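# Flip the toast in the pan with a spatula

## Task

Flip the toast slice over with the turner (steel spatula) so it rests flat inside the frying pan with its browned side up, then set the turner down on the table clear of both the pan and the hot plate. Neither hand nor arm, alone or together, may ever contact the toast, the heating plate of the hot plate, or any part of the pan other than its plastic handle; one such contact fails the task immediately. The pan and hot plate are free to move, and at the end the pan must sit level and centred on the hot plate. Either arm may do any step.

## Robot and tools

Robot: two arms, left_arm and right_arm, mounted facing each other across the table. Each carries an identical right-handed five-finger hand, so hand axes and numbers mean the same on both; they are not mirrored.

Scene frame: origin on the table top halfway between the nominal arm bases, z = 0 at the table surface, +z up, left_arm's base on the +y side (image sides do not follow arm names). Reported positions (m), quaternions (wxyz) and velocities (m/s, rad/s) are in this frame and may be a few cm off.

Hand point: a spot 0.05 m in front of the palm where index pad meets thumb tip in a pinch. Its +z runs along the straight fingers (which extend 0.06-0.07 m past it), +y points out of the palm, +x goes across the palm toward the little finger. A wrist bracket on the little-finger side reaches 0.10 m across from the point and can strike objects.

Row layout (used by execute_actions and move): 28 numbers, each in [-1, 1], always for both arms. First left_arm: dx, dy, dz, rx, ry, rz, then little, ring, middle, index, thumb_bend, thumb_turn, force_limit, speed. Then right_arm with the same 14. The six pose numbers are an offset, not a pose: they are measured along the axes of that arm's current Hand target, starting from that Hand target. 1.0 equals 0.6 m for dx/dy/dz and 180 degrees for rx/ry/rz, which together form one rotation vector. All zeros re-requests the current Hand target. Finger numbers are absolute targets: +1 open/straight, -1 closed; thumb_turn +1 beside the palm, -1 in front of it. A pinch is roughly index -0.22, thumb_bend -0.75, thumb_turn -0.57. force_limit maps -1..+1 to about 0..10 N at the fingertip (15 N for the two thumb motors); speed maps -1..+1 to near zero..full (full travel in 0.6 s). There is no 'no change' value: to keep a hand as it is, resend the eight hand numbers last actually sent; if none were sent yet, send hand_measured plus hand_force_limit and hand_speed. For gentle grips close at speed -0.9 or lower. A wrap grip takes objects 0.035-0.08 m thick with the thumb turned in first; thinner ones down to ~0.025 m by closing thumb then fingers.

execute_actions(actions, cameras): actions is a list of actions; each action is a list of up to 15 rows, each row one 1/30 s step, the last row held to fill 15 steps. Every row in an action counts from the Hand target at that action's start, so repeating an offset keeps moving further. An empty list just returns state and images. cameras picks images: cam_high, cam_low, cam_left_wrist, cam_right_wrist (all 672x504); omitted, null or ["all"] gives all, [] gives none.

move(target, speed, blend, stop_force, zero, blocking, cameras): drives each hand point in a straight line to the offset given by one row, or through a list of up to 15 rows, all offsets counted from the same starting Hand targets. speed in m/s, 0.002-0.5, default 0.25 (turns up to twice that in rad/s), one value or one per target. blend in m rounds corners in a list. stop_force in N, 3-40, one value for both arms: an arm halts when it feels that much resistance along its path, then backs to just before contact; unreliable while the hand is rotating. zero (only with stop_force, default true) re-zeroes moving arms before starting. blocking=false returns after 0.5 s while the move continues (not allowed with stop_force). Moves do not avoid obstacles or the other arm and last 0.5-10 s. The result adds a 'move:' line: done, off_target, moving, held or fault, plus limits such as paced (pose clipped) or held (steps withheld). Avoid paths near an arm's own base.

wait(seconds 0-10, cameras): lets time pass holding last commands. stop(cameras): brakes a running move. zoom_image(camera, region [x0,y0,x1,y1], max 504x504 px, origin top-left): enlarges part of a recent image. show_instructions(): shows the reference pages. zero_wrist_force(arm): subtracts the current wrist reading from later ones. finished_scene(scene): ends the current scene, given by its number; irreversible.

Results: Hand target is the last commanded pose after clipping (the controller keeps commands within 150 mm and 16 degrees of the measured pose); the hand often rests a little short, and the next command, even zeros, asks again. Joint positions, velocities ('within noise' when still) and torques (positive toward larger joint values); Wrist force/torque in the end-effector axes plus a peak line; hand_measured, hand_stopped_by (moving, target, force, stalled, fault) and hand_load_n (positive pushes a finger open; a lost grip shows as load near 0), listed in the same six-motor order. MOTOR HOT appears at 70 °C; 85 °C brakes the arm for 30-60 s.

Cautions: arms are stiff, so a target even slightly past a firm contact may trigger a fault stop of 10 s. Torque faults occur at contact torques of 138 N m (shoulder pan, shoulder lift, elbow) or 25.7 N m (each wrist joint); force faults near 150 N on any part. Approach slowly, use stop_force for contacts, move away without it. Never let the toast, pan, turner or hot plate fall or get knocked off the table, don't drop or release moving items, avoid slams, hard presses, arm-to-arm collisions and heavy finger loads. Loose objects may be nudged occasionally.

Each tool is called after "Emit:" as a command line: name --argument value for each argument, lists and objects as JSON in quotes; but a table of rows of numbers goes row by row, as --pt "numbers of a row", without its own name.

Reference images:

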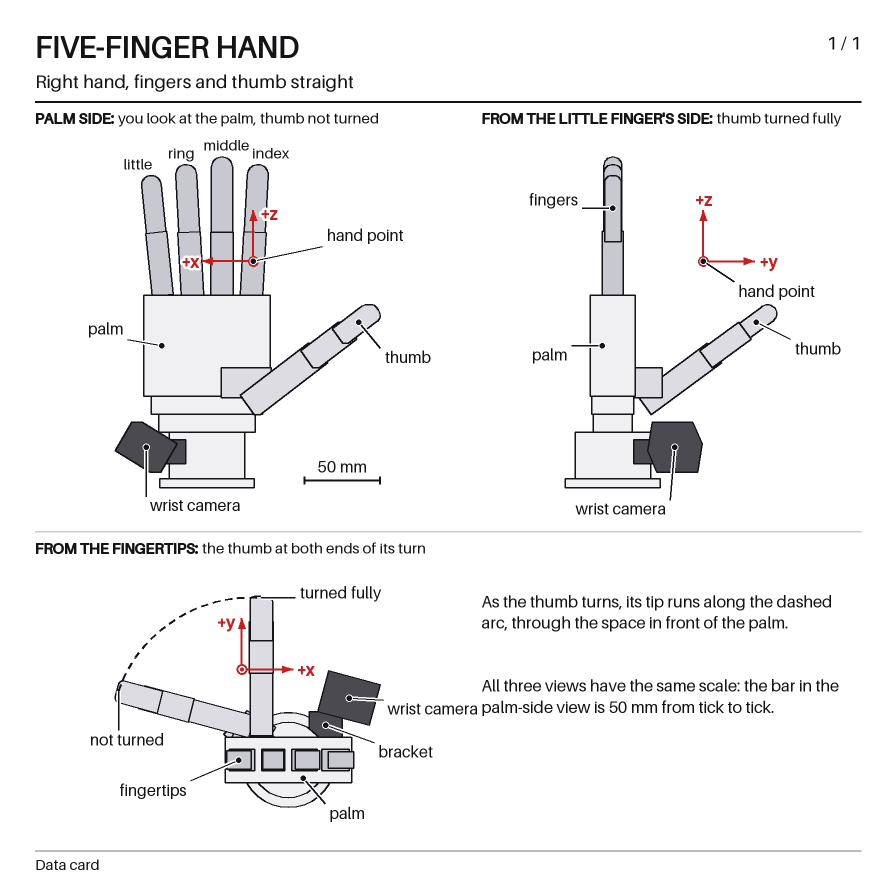

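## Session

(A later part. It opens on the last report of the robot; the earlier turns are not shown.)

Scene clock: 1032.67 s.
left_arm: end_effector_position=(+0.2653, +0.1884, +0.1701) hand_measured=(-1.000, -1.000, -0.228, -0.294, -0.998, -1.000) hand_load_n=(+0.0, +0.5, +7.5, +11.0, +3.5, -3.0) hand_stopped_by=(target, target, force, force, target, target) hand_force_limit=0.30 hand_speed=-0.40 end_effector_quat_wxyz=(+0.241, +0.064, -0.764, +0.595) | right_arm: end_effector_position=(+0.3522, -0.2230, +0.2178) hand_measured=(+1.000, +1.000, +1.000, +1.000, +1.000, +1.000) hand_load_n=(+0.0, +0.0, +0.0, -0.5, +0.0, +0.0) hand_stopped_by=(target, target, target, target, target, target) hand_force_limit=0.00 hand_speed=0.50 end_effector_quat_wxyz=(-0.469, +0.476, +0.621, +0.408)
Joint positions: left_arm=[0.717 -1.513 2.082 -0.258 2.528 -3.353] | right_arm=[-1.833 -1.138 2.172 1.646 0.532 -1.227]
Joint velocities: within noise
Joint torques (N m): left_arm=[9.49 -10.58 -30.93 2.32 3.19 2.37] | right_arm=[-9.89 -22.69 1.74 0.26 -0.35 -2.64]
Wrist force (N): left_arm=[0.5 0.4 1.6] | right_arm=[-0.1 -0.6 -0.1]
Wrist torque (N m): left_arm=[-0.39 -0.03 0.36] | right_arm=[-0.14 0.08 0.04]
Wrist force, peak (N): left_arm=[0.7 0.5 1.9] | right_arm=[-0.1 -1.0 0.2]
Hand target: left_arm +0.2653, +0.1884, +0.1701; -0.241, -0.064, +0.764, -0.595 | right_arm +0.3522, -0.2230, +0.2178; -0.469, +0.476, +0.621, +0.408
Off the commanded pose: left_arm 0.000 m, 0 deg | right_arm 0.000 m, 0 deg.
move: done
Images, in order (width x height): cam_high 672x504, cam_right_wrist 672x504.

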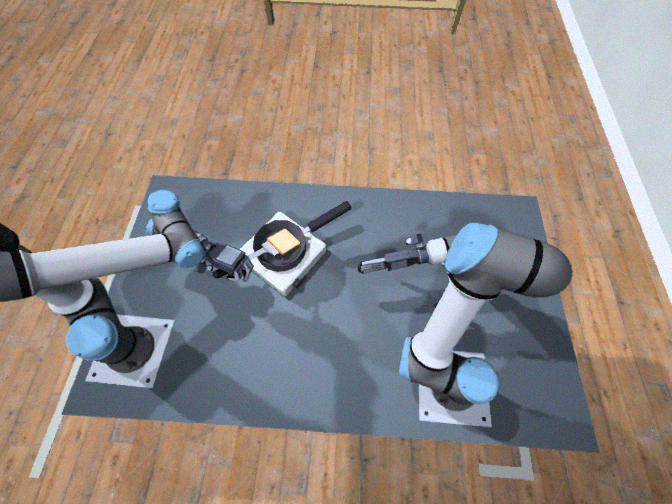

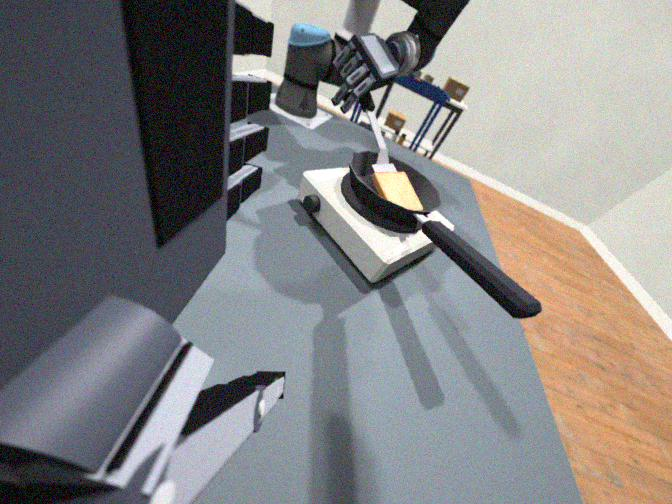

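Emit:
move --pt "0.033 -0.0004 -0.0094 0.0198 -0.0039 0.0693 -1 -1 -1 -1 -1 -1 0.3 -0.4 0 0 0 0 0 0 1 1 1 1 1 1 0 0.5" --speed 0.05 --cameras '["cam_high","cam_right_wrist"]'

Emit:
zoom_image --camera "cam_right_wrist" --region '[320, 100, 470, 250]'

Emit:
zoom_image --camera "cam_high" --region '[240, 210, 310, 280]'

Scene clock: 1066.63 s.
left_arm: end_effector_position=(+0.2497, +0.1974, +0.1801) hand_measured=(-1.000, -1.000, -0.228, -0.294, -0.998, -1.000) hand_load_n=(+0.0, +0.0, +7.5, +11.0, +3.5, -2.5) hand_stopped_by=(target, target, force, force, target, target) hand_force_limit=0.30 hand_speed=-0.40 end_effector_quat_wxyz=(+0.168, -0.008, -0.749, +0.641) | right_arm: end_effector_position=(+0.3522, -0.2230, +0.2178) hand_measured=(+1.000, +1.000, +1.000, +1.000, +1.000, +1.000) hand_load_n=(+0.0, +0.0, +0.0, +0.0, +0.0, +0.0) hand_stopped_by=(target, target, target, target, target, target) hand_force_limit=0.00 hand_speed=0.50 end_effector_quat_wxyz=(-0.469, +0.476, +0.621, +0.408)
Joint positions: left_arm=[0.664 -1.645 2.217 -0.377 2.456 -3.236] | right_arm=[-1.833 -1.138 2.172 1.646 0.532 -1.227]
Joint velocities: within noise
Joint torques (N m): left_arm=[-8.94 -20.46 -5.64 -3.21 -2.83 2.19] | right_arm=[-9.8 -23.77 2.03 0.29 -0.4 -2.56]
Wrist force (N): left_arm=[-0.3 0.0 2.0] | right_arm=[0.2 -0.7 -0.1]
Wrist torque (N m): left_arm=[-0.52 0.04 0.25] | right_arm=[-0.15 0.05 0.06]
Wrist force, peak (N): left_arm=[-0.5 -0.1 2.2] | right_arm=[0.2 -1.0 0.0]
Hand target: left_arm +0.2497, +0.1974, +0.1801; -0.168, +0.009, +0.749, -0.641 | right_arm +0.3522, -0.2230, +0.2178; -0.469, +0.476, +0.621, +0.408
Off the commanded pose: left_arm 0.000 m, 0 deg | right_arm 0.000 m, 0 deg.
move: done
Images, in order (width x height): cam_high 672x504, cam_right_wrist 672x504.

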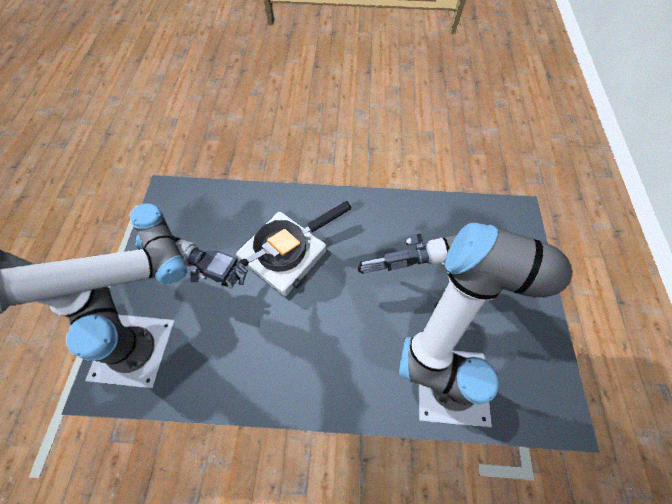

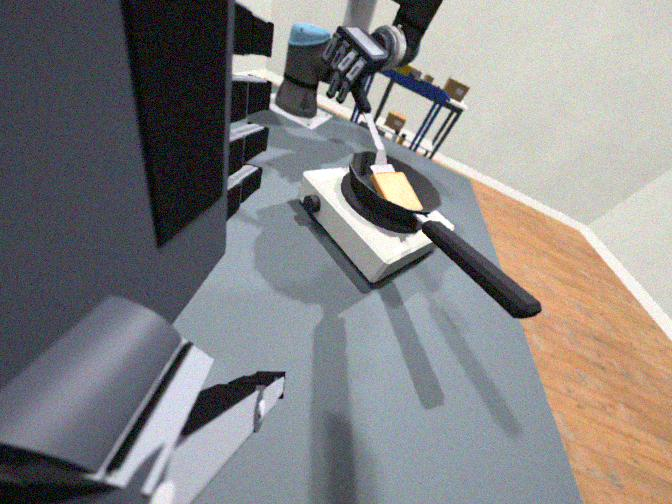

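Scaled by 3.360.

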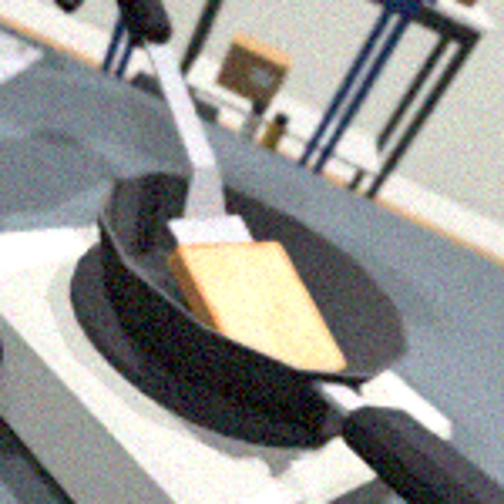

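Scaled by 7.200.

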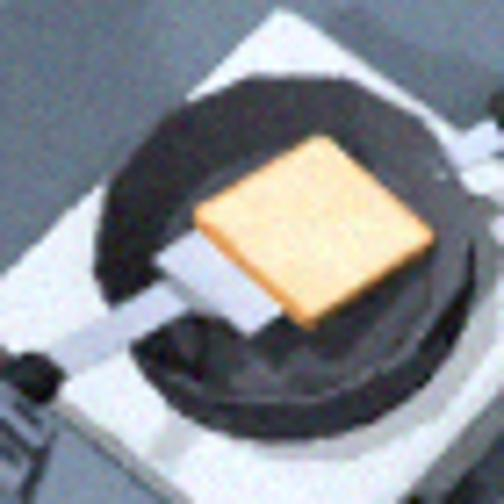

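Emit:
move --pt "0.036 -0.0242 -0.0115 0.0199 -0.0038 0.0693 -1 -1 -1 -1 -1 -1 0.3 -0.4 0 0 0 0 0 0 1 1 1 1 1 1 0 0.5" --speed 0.05 --cameras '["cam_high","cam_right_wrist"]'

Emit:
zoom_image --camera "cam_right_wrist" --region '[320, 100, 470, 250]'

Emit:
zoom_image --camera "cam_high" --region '[240, 210, 310, 280]'

Scene clock: 1074.67 s.
left_arm: end_effector_position=(+0.2341, +0.2063, +0.2001) hand_measured=(-1.000, -1.000, -0.228, -0.294, -0.998, -1.000) hand_load_n=(+0.0, +0.0, +7.0, +11.0, +4.0, -3.0) hand_stopped_by=(target, target, force, force, target, target) hand_force_limit=0.30 hand_speed=-0.40 end_effector_quat_wxyz=(-0.094, +0.081, +0.724, -0.678) | right_arm: end_effector_position=(+0.3522, -0.2230, +0.2178) hand_measured=(+1.000, +1.000, +1.000, +1.000, +1.000, +1.000) hand_load_n=(+0.0, +0.0, +0.0, -0.5, +0.0, +0.0) hand_stopped_by=(target, target, target, target, target, target) hand_force_limit=0.00 hand_speed=0.50 end_effector_quat_wxyz=(-0.469, +0.476, +0.621, +0.408)
Joint positions: left_arm=[0.6 -1.786 2.326 -0.45 2.379 -3.102] | right_arm=[-1.833 -1.138 2.172 1.646 0.532 -1.227]
Joint velocities: within noise
Joint torques (N m): left_arm=[-8.27 -15.05 -8.73 -3.73 -2.62 2.97] | right_arm=[-9.38 -23.79 1.9 0.34 -0.46 -2.57]
Wrist force (N): left_arm=[-0.5 0.8 1.9] | right_arm=[0.1 -0.5 0.1]
Wrist torque (N m): left_arm=[-0.63 0.15 -0.06] | right_arm=[-0.14 0.06 0.06]
Wrist force, peak (N): left_arm=[-0.3 1.3 2.2] | right_arm=[0.0 -1.0 0.1]
Hand target: left_arm +0.2341, +0.2063, +0.2001; -0.093, +0.081, +0.724, -0.678 | right_arm +0.3522, -0.2230, +0.2178; -0.469, +0.476, +0.621, +0.408
Off the commanded pose: left_arm 0.000 m, 0 deg | right_arm 0.000 m, 0 deg.
move: done
Images, in order (width x height): cam_high 672x504, cam_right_wrist 672x504.

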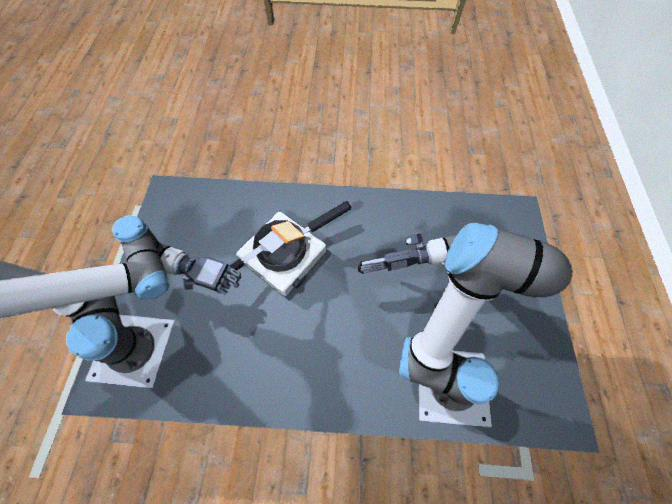

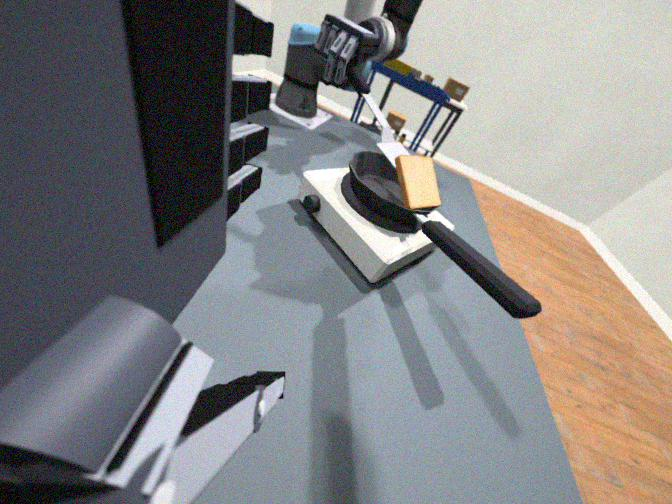

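Scaled by 3.360.

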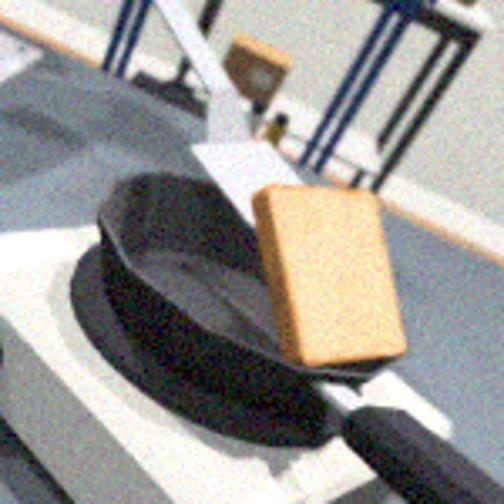

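Scaled by 7.200.

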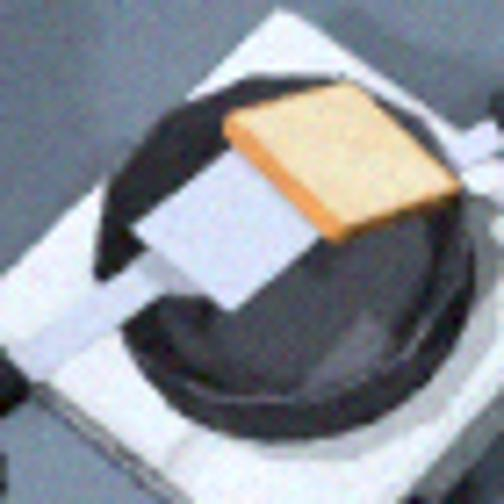

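Emit:
zoom_image --camera "cam_high" --region '[252, 214, 308, 256]'

Emit:
zoom_image --camera "cam_right_wrist" --region '[370, 130, 460, 220]'

Emit:
zoom_image --camera "cam_low" --region '[340, 150, 450, 250]'

Scaled by 9.000.

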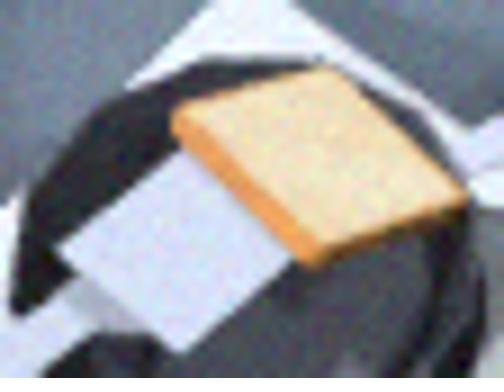

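Scaled by 5.600.

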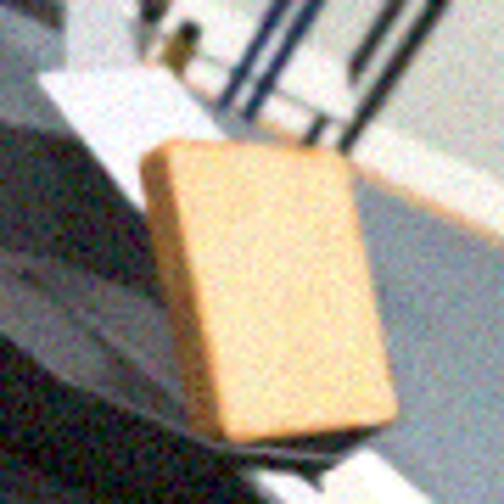

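This scene's latest camera images include none from cam_low. They are from: cam_high, cam_right_wrist. cam_low's image comes with the result of a call that names it in "cameras".

Emit:
move --pt "0 0 0 0 0 0 -1 -1 -1 -1 -1 -1 0.3 -0.4 0 0 0 0 0 0 1 1 1 1 1 1 0 0.5" --cameras '["cam_low"]'

Emit:
zoom_image --camera "cam_low" --region '[340, 150, 450, 250]'

Scene clock: 1085.90 s.
left_arm: end_effector_position=(+0.2341, +0.2063, +0.2001) hand_measured=(-1.000, -1.000, -0.228, -0.294, -0.998, -1.000) hand_load_n=(+0.0, +0.0, +7.5, +10.5, +4.0, -3.0) hand_stopped_by=(target, target, force, force, target, target) hand_force_limit=0.30 hand_speed=-0.40 end_effector_quat_wxyz=(-0.093, +0.081, +0.724, -0.678) | right_arm: end_effector_position=(+0.3522, -0.2230, +0.2178) hand_measured=(+1.000, +1.000, +1.000, +1.000, +1.000, +1.000) hand_load_n=(+0.0, +0.0, +0.0, +0.0, +0.0, +0.0) hand_stopped_by=(target, target, target, target, target, target) hand_force_limit=0.00 hand_speed=0.50 end_effector_quat_wxyz=(-0.469, +0.476, +0.621, +0.408)
Joint positions: left_arm=[0.6 -1.786 2.326 -0.45 2.378 -3.102] | right_arm=[-1.833 -1.138 2.172 1.646 0.532 -1.227]
Joint velocities: within noise
Joint torques (N m): left_arm=[-7.75 -15.38 -10.03 -3.43 -2.83 2.76] | right_arm=[-9.41 -24.42 1.67 0.3 -0.56 -2.63]
Wrist force (N): left_arm=[-0.3 0.8 2.0] | right_arm=[0.1 -0.7 -0.2]
Wrist torque (N m): left_arm=[-0.63 0.12 -0.04] | right_arm=[-0.14 0.07 0.05]
Wrist force, peak (N): left_arm=[-0.2 1.2 2.2] | right_arm=[0.1 -1.0 -0.1]
Hand target: left_arm +0.2341, +0.2063, +0.2001; -0.093, +0.081, +0.724, -0.678 | right_arm +0.3522, -0.2230, +0.2178; -0.469, +0.476, +0.621, +0.408
Off the commanded pose: left_arm 0.000 m, 0 deg | right_arm 0.000 m, 0 deg.
move: done
Images, in order (width x height): cam_low 672x504.

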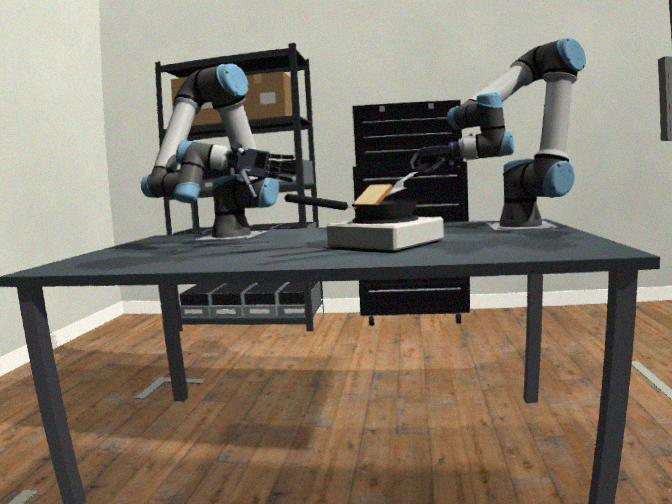

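Scaled by 4.582.

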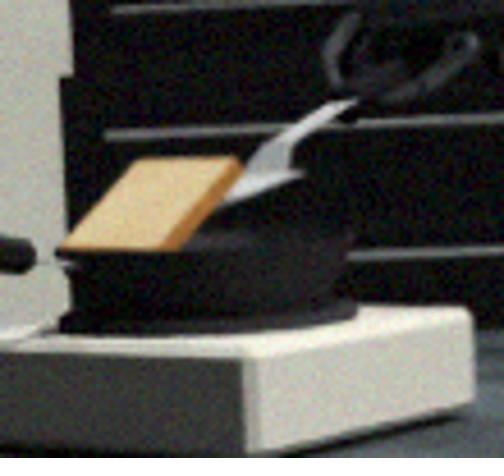

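Emit:
move --pt "0.0225 0.0592 -0.0032 0 0 0 -1 -1 -1 -1 -1 -1 0.3 -0.4 0 0 0 0 0 0 1 1 1 1 1 1 0 0.5" --speed 0.04 --cameras '["cam_high","cam_right_wrist","cam_low"]'

Emit:
zoom_image --camera "cam_high" --region '[252, 214, 308, 256]'

Emit:
zoom_image --camera "cam_right_wrist" --region '[340, 120, 460, 240]'

Emit:
zoom_image --camera "cam_low" --region '[340, 150, 450, 250]'

Scene clock: 1094.43 s.
left_arm: end_effector_position=(+0.2212, +0.2139, +0.1652) hand_measured=(-1.000, -1.000, -0.228, -0.294, -0.998, -1.000) hand_load_n=(+0.0, +0.0, +7.5, +10.5, +4.0, -3.0) hand_stopped_by=(target, target, force, force, target, target) hand_force_limit=0.30 hand_speed=-0.40 end_effector_quat_wxyz=(-0.093, +0.081, +0.724, -0.678) | right_arm: end_effector_position=(+0.3522, -0.2230, +0.2178) hand_measured=(+1.000, +1.000, +1.000, +1.000, +1.000, +1.000) hand_load_n=(+0.0, +0.0, +0.0, +0.0, +0.0, +0.0) hand_stopped_by=(target, target, target, target, target, target) hand_force_limit=0.00 hand_speed=0.50 end_effector_quat_wxyz=(-0.469, +0.476, +0.621, +0.408)
Joint positions: left_arm=[0.569 -1.769 2.421 -0.565 2.347 -3.106] | right_arm=[-1.833 -1.138 2.172 1.646 0.532 -1.227]
Joint velocities: within noise
Joint torques (N m): left_arm=[-8.15 -0.22 -6.92 -3.96 -2.72 -2.57] | right_arm=[-9.79 -24.84 1.59 0.29 -0.69 -2.52]
Wrist force (N): left_arm=[-0.4 1.2 1.7] | right_arm=[0.1 -0.6 0.2]
Wrist torque (N m): left_arm=[-0.55 0.13 -0.04] | right_arm=[-0.15 0.05 0.05]
Wrist force, peak (N): left_arm=[-0.5 1.0 2.2] | right_arm=[-0.2 -1.0 0.3]
Hand target: left_arm +0.2211, +0.2139, +0.1651; -0.093, +0.081, +0.724, -0.678 | right_arm +0.3522, -0.2230, +0.2178; -0.469, +0.476, +0.621, +0.408
Off the commanded pose: left_arm 0.000 m, 0 deg | right_arm 0.000 m, 0 deg.
move: done
Images, in order (width x height): cam_high 672x504, cam_low 672x504, cam_right_wrist 672x504.

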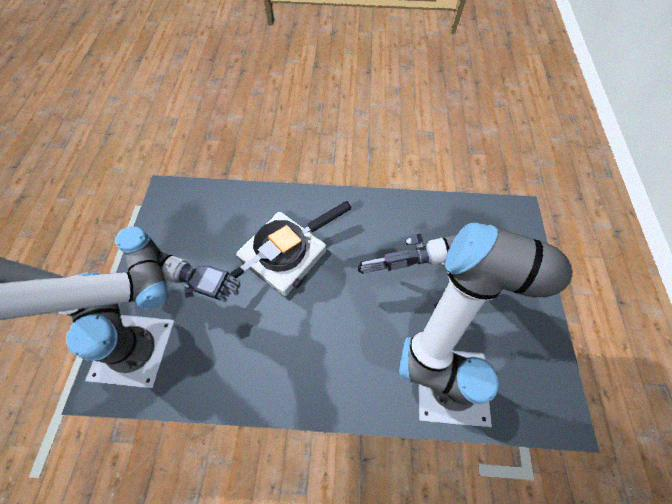

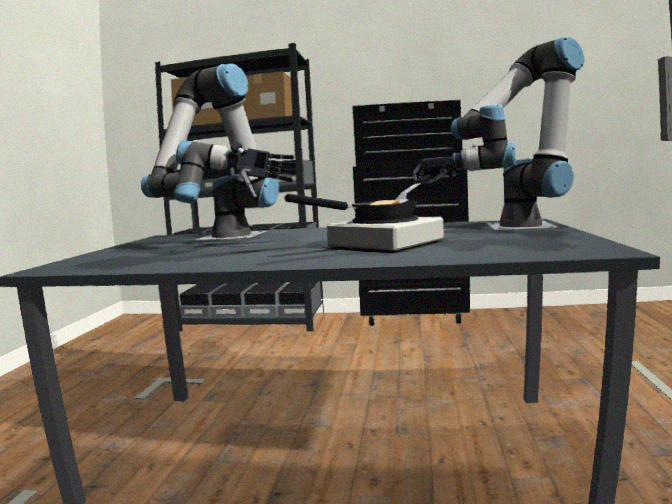

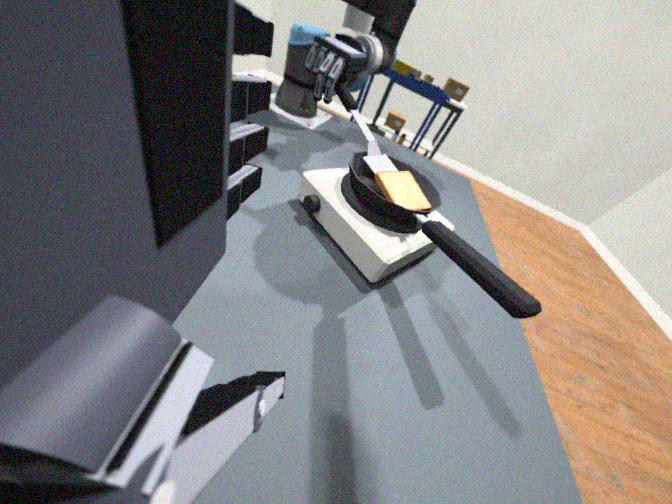

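Scaled by 9.000.

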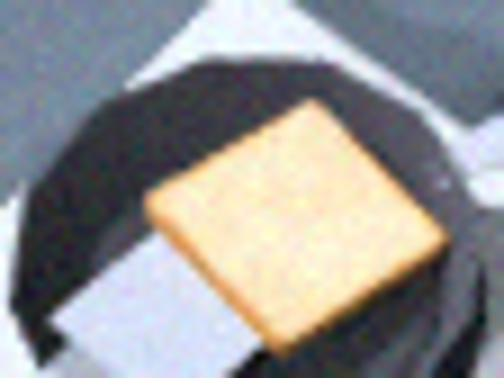

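Scaled by 4.200.

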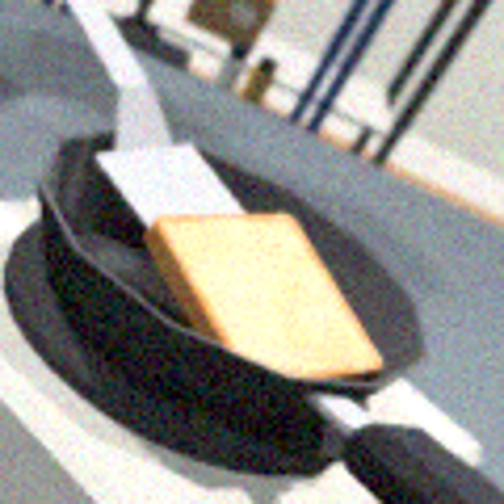

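Scaled by 4.582.

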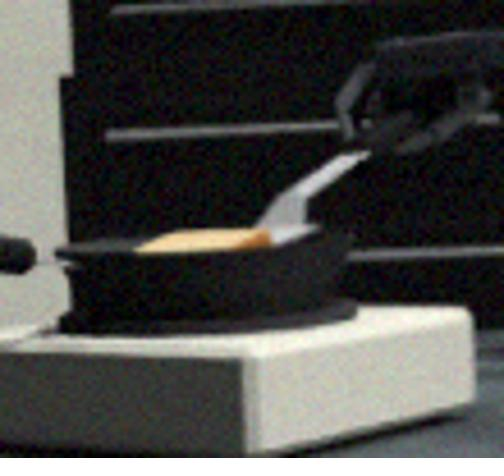

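Emit:
move --pt "-0.0868 -0.001 0.0248 -0.0152 0.003 -0.0533 -1 -1 -1 -1 -1 -1 0.3 -0.4 0 0 0 0 0 0 1 1 1 1 1 1 0 0.5" --speed 0.04 --cameras '["cam_high","cam_right_wrist","cam_low"]'

Emit:
zoom_image --camera "cam_high" --region '[242, 214, 308, 264]'

Emit:
zoom_image --camera "cam_right_wrist" --region '[340, 120, 460, 240]'

Emit:
zoom_image --camera "cam_low" --region '[340, 150, 450, 250]'

Scene clock: 1105.83 s.
left_arm: end_effector_position=(+0.2680, +0.1868, +0.1635) hand_measured=(-1.000, -1.000, -0.228, -0.294, -0.998, -1.000) hand_load_n=(+0.0, +0.5, +7.5, +11.0, +3.5, -3.0) hand_stopped_by=(target, target, force, force, target, target) hand_force_limit=0.30 hand_speed=-0.40 end_effector_quat_wxyz=(+0.151, -0.025, -0.744, +0.650) | right_arm: end_effector_position=(+0.3522, -0.2230, +0.2178) hand_measured=(+1.000, +1.000, +1.000, +1.000, +1.000, +1.000) hand_load_n=(+0.0, +0.0, +0.0, +0.0, +0.0, +0.0) hand_stopped_by=(target, target, target, target, target, target) hand_force_limit=0.00 hand_speed=0.50 end_effector_quat_wxyz=(-0.469, +0.476, +0.621, +0.408)
Joint positions: left_arm=[0.687 -1.572 2.211 -0.463 2.474 -3.197] | right_arm=[-1.833 -1.138 2.172 1.646 0.532 -1.227]
Joint velocities: within noise
Joint torques (N m): left_arm=[8.96 -7.16 -32.12 1.72 2.75 -2.57] | right_arm=[-9.4 -24.71 1.64 0.24 -0.83 -2.67]
Wrist force (N): left_arm=[1.9 -0.2 1.4] | right_arm=[0.1 -0.8 0.0]
Wrist torque (N m): left_arm=[-0.50 -0.02 0.28] | right_arm=[-0.17 0.06 0.05]
Wrist force, peak (N): left_arm=[-0.6 0.7 2.5] | right_arm=[0.0 -1.1 0.0]
Hand target: left_arm +0.2680, +0.1867, +0.1635; -0.151, +0.025, +0.744, -0.650 | right_arm +0.3522, -0.2230, +0.2178; -0.469, +0.476, +0.621, +0.408
Off the commanded pose: left_arm 0.000 m, 0 deg | right_arm 0.000 m, 0 deg.
move: done
Images, in order (width x height): cam_high 672x504, cam_low 672x504, cam_right_wrist 672x504.

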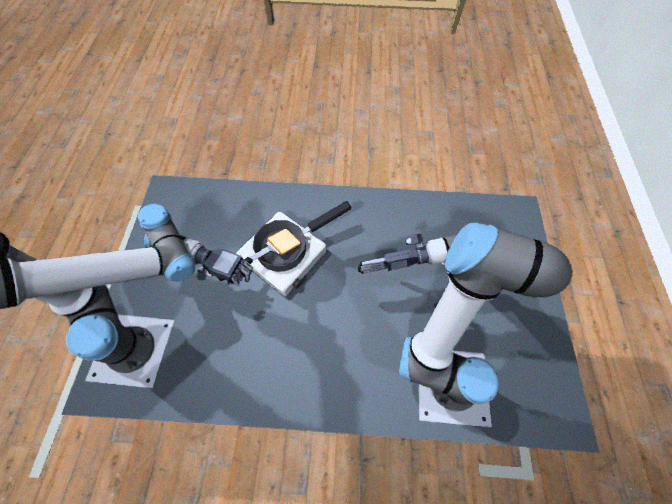

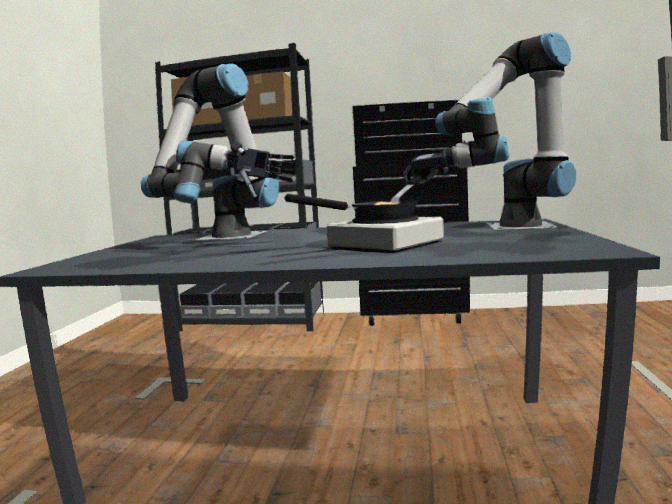

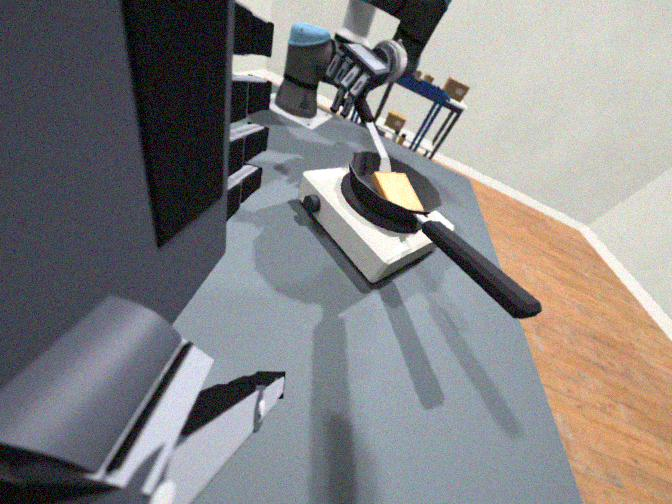

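Scaled by 7.636.

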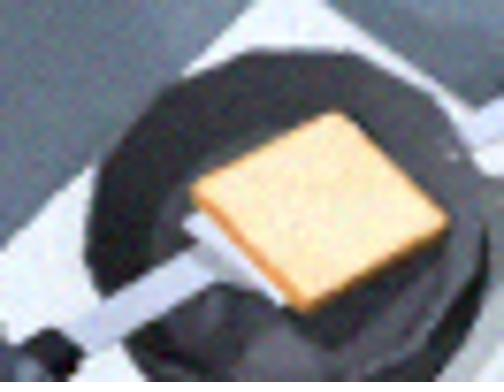

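Scaled by 4.200.

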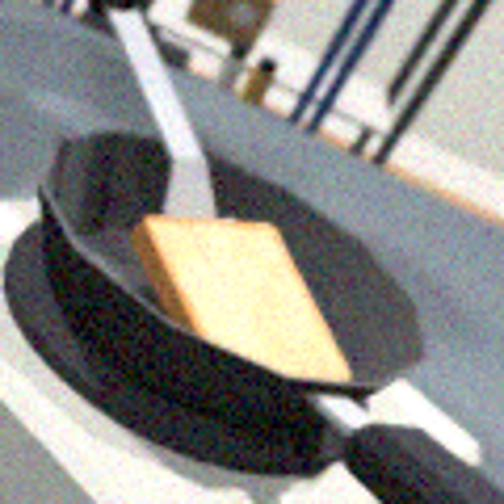

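Scaled by 4.582.

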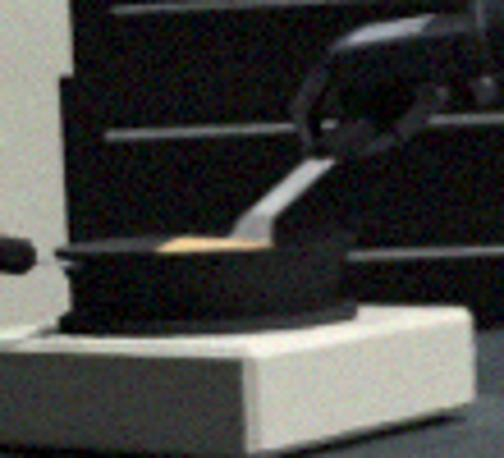

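Emit:
move --pt "0.049 -0.0355 -0.016 0.0183 -0.0036 0.064 -1 -1 -1 -1 -1 -1 0.3 -0.4 0 0 0 0 0 0 1 1 1 1 1 1 0 0.5" --speed 0.05 --cameras '["cam_high","cam_right_wrist","cam_low"]'

Emit:
zoom_image --camera "cam_high" --region '[242, 214, 308, 264]'

Emit:
zoom_image --camera "cam_right_wrist" --region '[340, 120, 460, 240]'

Emit:
zoom_image --camera "cam_low" --region '[340, 150, 450, 250]'

Scene clock: 1115.10 s.
left_arm: end_effector_position=(+0.2459, +0.1996, +0.1909) hand_measured=(-1.000, -1.000, -0.228, -0.294, -0.998, -1.000) hand_load_n=(+0.0, +1.0, +7.5, +11.0, +4.0, -2.5) hand_stopped_by=(target, target, force, force, target, target) hand_force_limit=0.30 hand_speed=-0.40 end_effector_quat_wxyz=(-0.082, +0.092, +0.720, -0.683) | right_arm: end_effector_position=(+0.3522, -0.2230, +0.2178) hand_measured=(+1.000, +1.000, +1.000, +1.000, +1.000, +1.000) hand_load_n=(+0.0, +0.0, +0.0, +0.0, +0.0, +0.0) hand_stopped_by=(target, target, target, target, target, target) hand_force_limit=0.00 hand_speed=0.50 end_effector_quat_wxyz=(-0.469, +0.476, +0.621, +0.408)
Joint positions: left_arm=[0.621 -1.733 2.324 -0.513 2.398 -3.076] | right_arm=[-1.833 -1.138 2.172 1.646 0.532 -1.227]
Joint velocities: within noise
Joint torques (N m): left_arm=[-9.86 -18.8 -7.82 -3.72 -2.66 2.71] | right_arm=[-9.25 -25.57 1.74 0.34 -0.88 -2.49]
Wrist force (N): left_arm=[-0.2 0.7 2.3] | right_arm=[0.0 -0.9 0.1]
Wrist torque (N m): left_arm=[-0.68 0.11 -0.08] | right_arm=[-0.18 0.06 0.04]
Wrist force, peak (N): left_arm=[-0.6 0.8 2.6] | right_arm=[0.1 -1.1 0.0]
Hand target: left_arm +0.2458, +0.1996, +0.1909; -0.082, +0.092, +0.720, -0.683 | right_arm +0.3522, -0.2230, +0.2178; -0.469, +0.476, +0.621, +0.408
Off the commanded pose: left_arm 0.000 m, 0 deg | right_arm 0.000 m, 0 deg.
move: done
Images, in order (width x height): cam_high 672x504, cam_low 672x504, cam_right_wrist 672x504.

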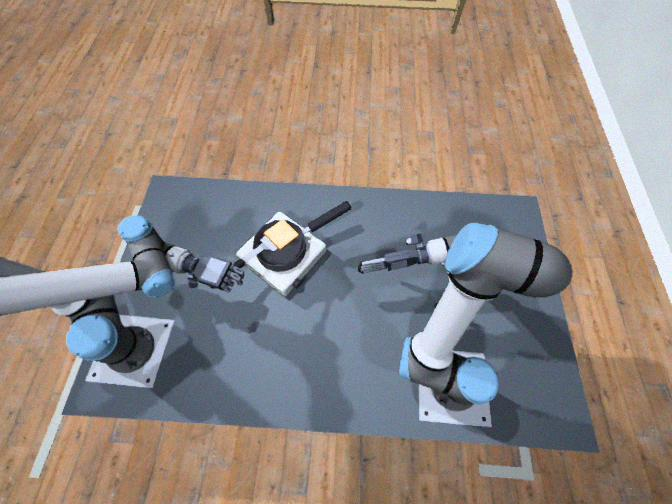

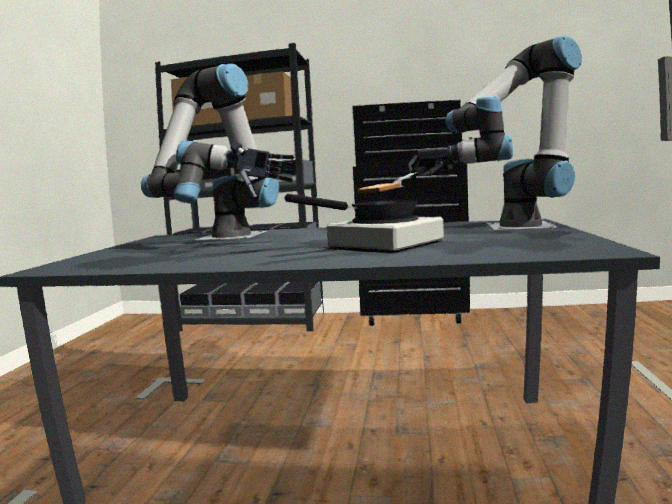

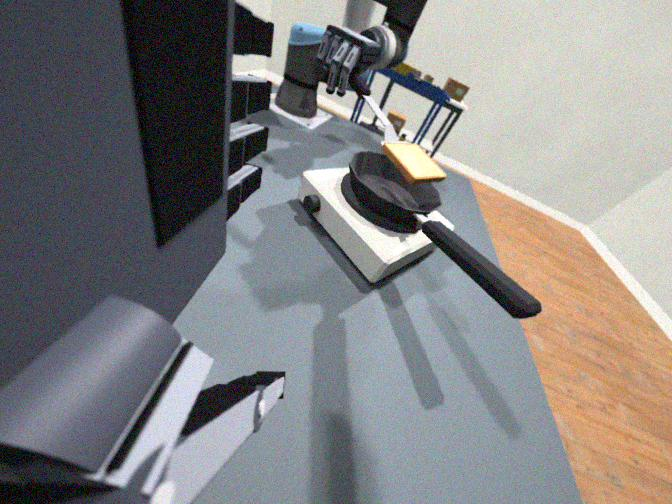

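Scaled by 7.636.

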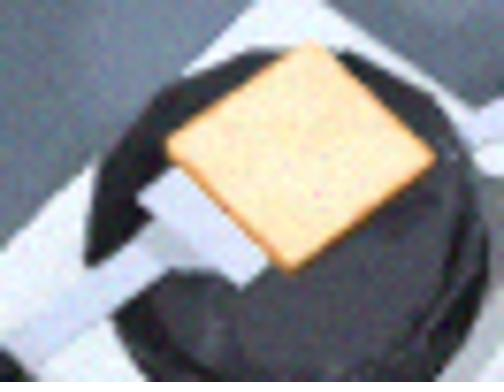

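Scaled by 4.200.

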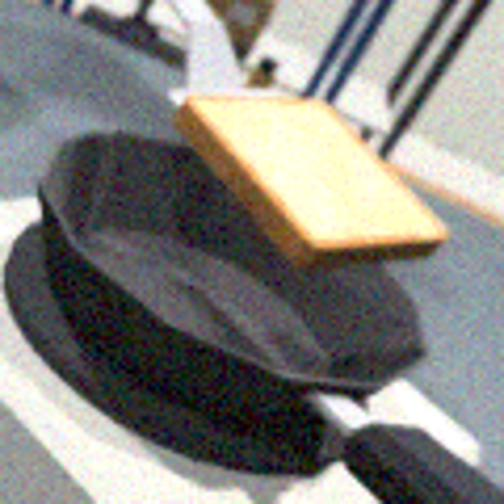

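Scaled by 4.582.

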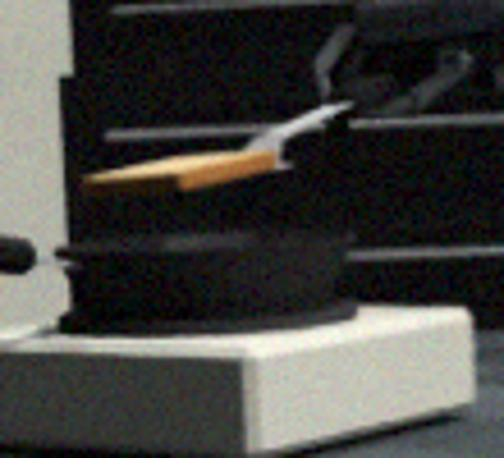

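Emit:
move --pt "0.0785 -0.046 -0.0248 -0.0076 0.0015 -0.0267 -1 -1 -1 -1 -1 -1 0.3 -0.4 0 0 0 0 0 0 1 1 1 1 1 1 0 0.5" --speed 0.05 --cameras '["cam_high","cam_right_wrist","cam_low"]'

Emit:
zoom_image --camera "cam_high" --region '[232, 214, 308, 272]'

Emit:
zoom_image --camera "cam_right_wrist" --region '[340, 100, 460, 240]'

Emit:
zoom_image --camera "cam_low" --region '[340, 150, 450, 250]'

Scene clock: 1141.70 s.
left_arm: end_effector_position=(+0.2033, +0.2241, +0.2189) hand_measured=(-1.000, -1.000, -0.228, -0.294, -0.998, -1.000) hand_load_n=(+0.0, +1.5, +7.5, +11.0, +3.5, -2.5) hand_stopped_by=(target, target, force, force, target, target) hand_force_limit=0.30 hand_speed=-0.40 end_effector_quat_wxyz=(-0.111, +0.064, +0.731, -0.670) | right_arm: end_effector_position=(+0.3522, -0.2230, +0.2178) hand_measured=(+1.000, +1.000, +1.000, +1.000, +1.000, +1.000) hand_load_n=(+0.0, +0.0, +0.0, +0.0, +0.0, +0.0) hand_stopped_by=(target, target, target, target, target, target) hand_force_limit=0.00 hand_speed=0.50 end_effector_quat_wxyz=(-0.469, +0.476, +0.621, +0.408)
Joint positions: left_arm=[0.528 -1.924 2.35 -0.322 2.309 -3.148] | right_arm=[-1.833 -1.138 2.172 1.646 0.532 -1.227]
Joint velocities: within noise
Joint torques (N m): left_arm=[-7.96 -9.84 -9.85 1.17 -2.95 -2.57] | right_arm=[-9.17 -25.74 1.73 0.3 -0.97 -2.44]
Wrist force (N): left_arm=[-0.1 1.2 1.7] | right_arm=[0.0 -0.7 0.2]
Wrist torque (N m): left_arm=[-0.56 0.07 0.00] | right_arm=[-0.16 0.06 0.05]
Wrist force, peak (N): left_arm=[-0.6 0.6 2.6] | right_arm=[0.0 -1.0 0.2]
Hand target: left_arm +0.2032, +0.2241, +0.2189; -0.111, +0.064, +0.731, -0.670 | right_arm +0.3522, -0.2230, +0.2178; -0.469, +0.476, +0.621, +0.408
Off the commanded pose: left_arm 0.000 m, 0 deg | right_arm 0.000 m, 0 deg.
move: done
Images, in order (width x height): cam_high 672x504, cam_low 672x504, cam_right_wrist 672x504.

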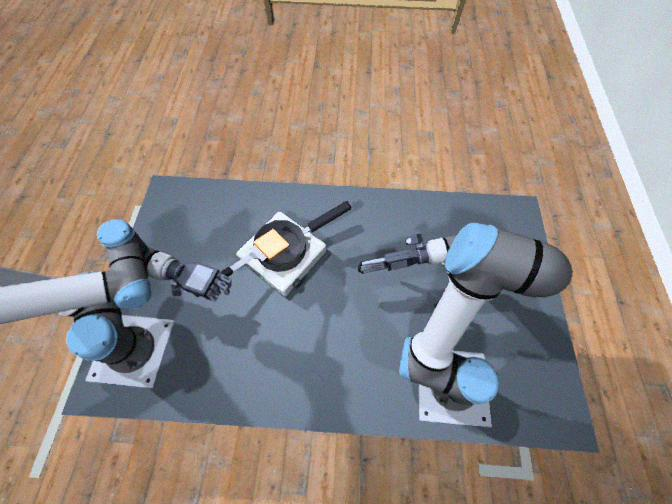

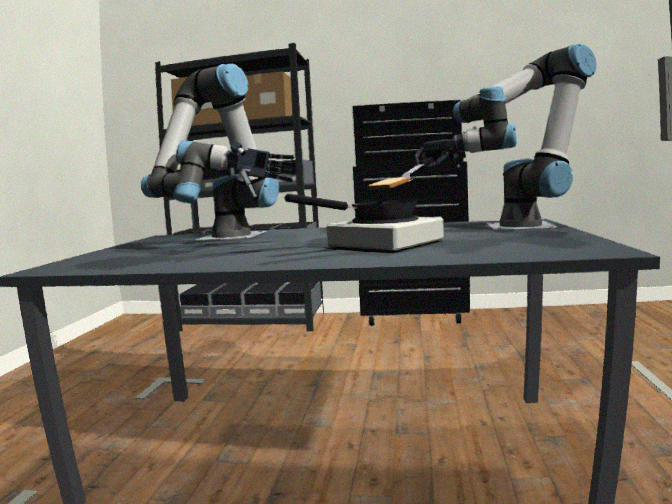

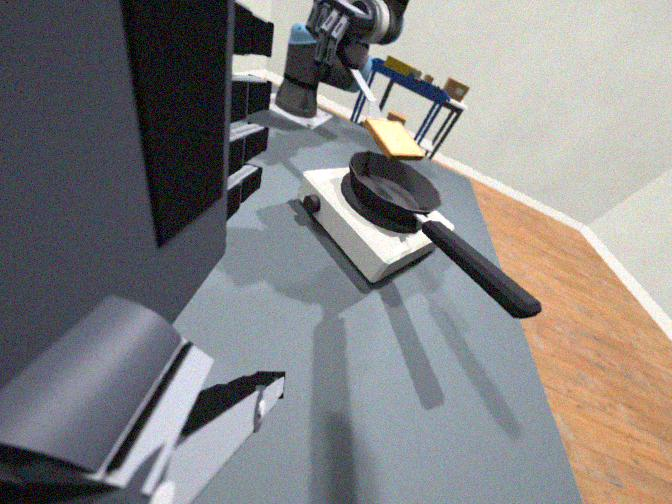

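Scaled by 6.632.

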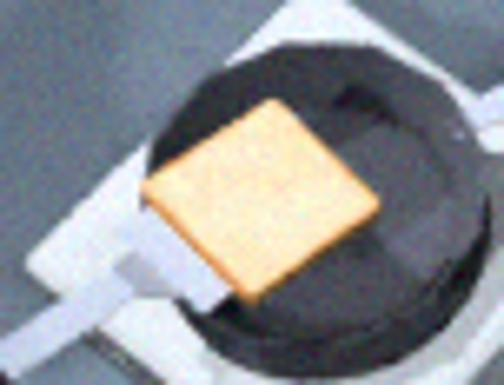

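Scaled by 3.600.

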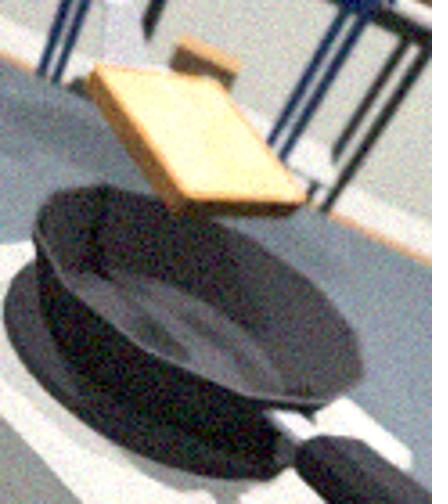

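Scaled by 4.582.

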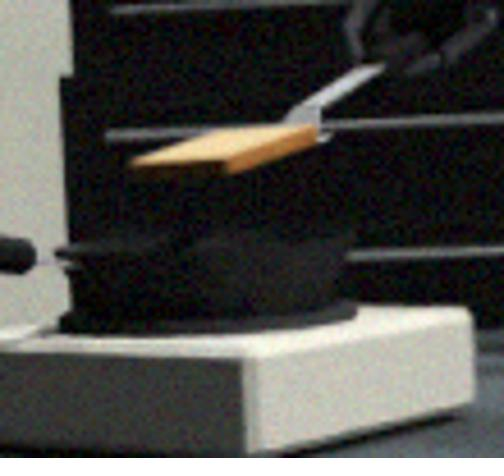

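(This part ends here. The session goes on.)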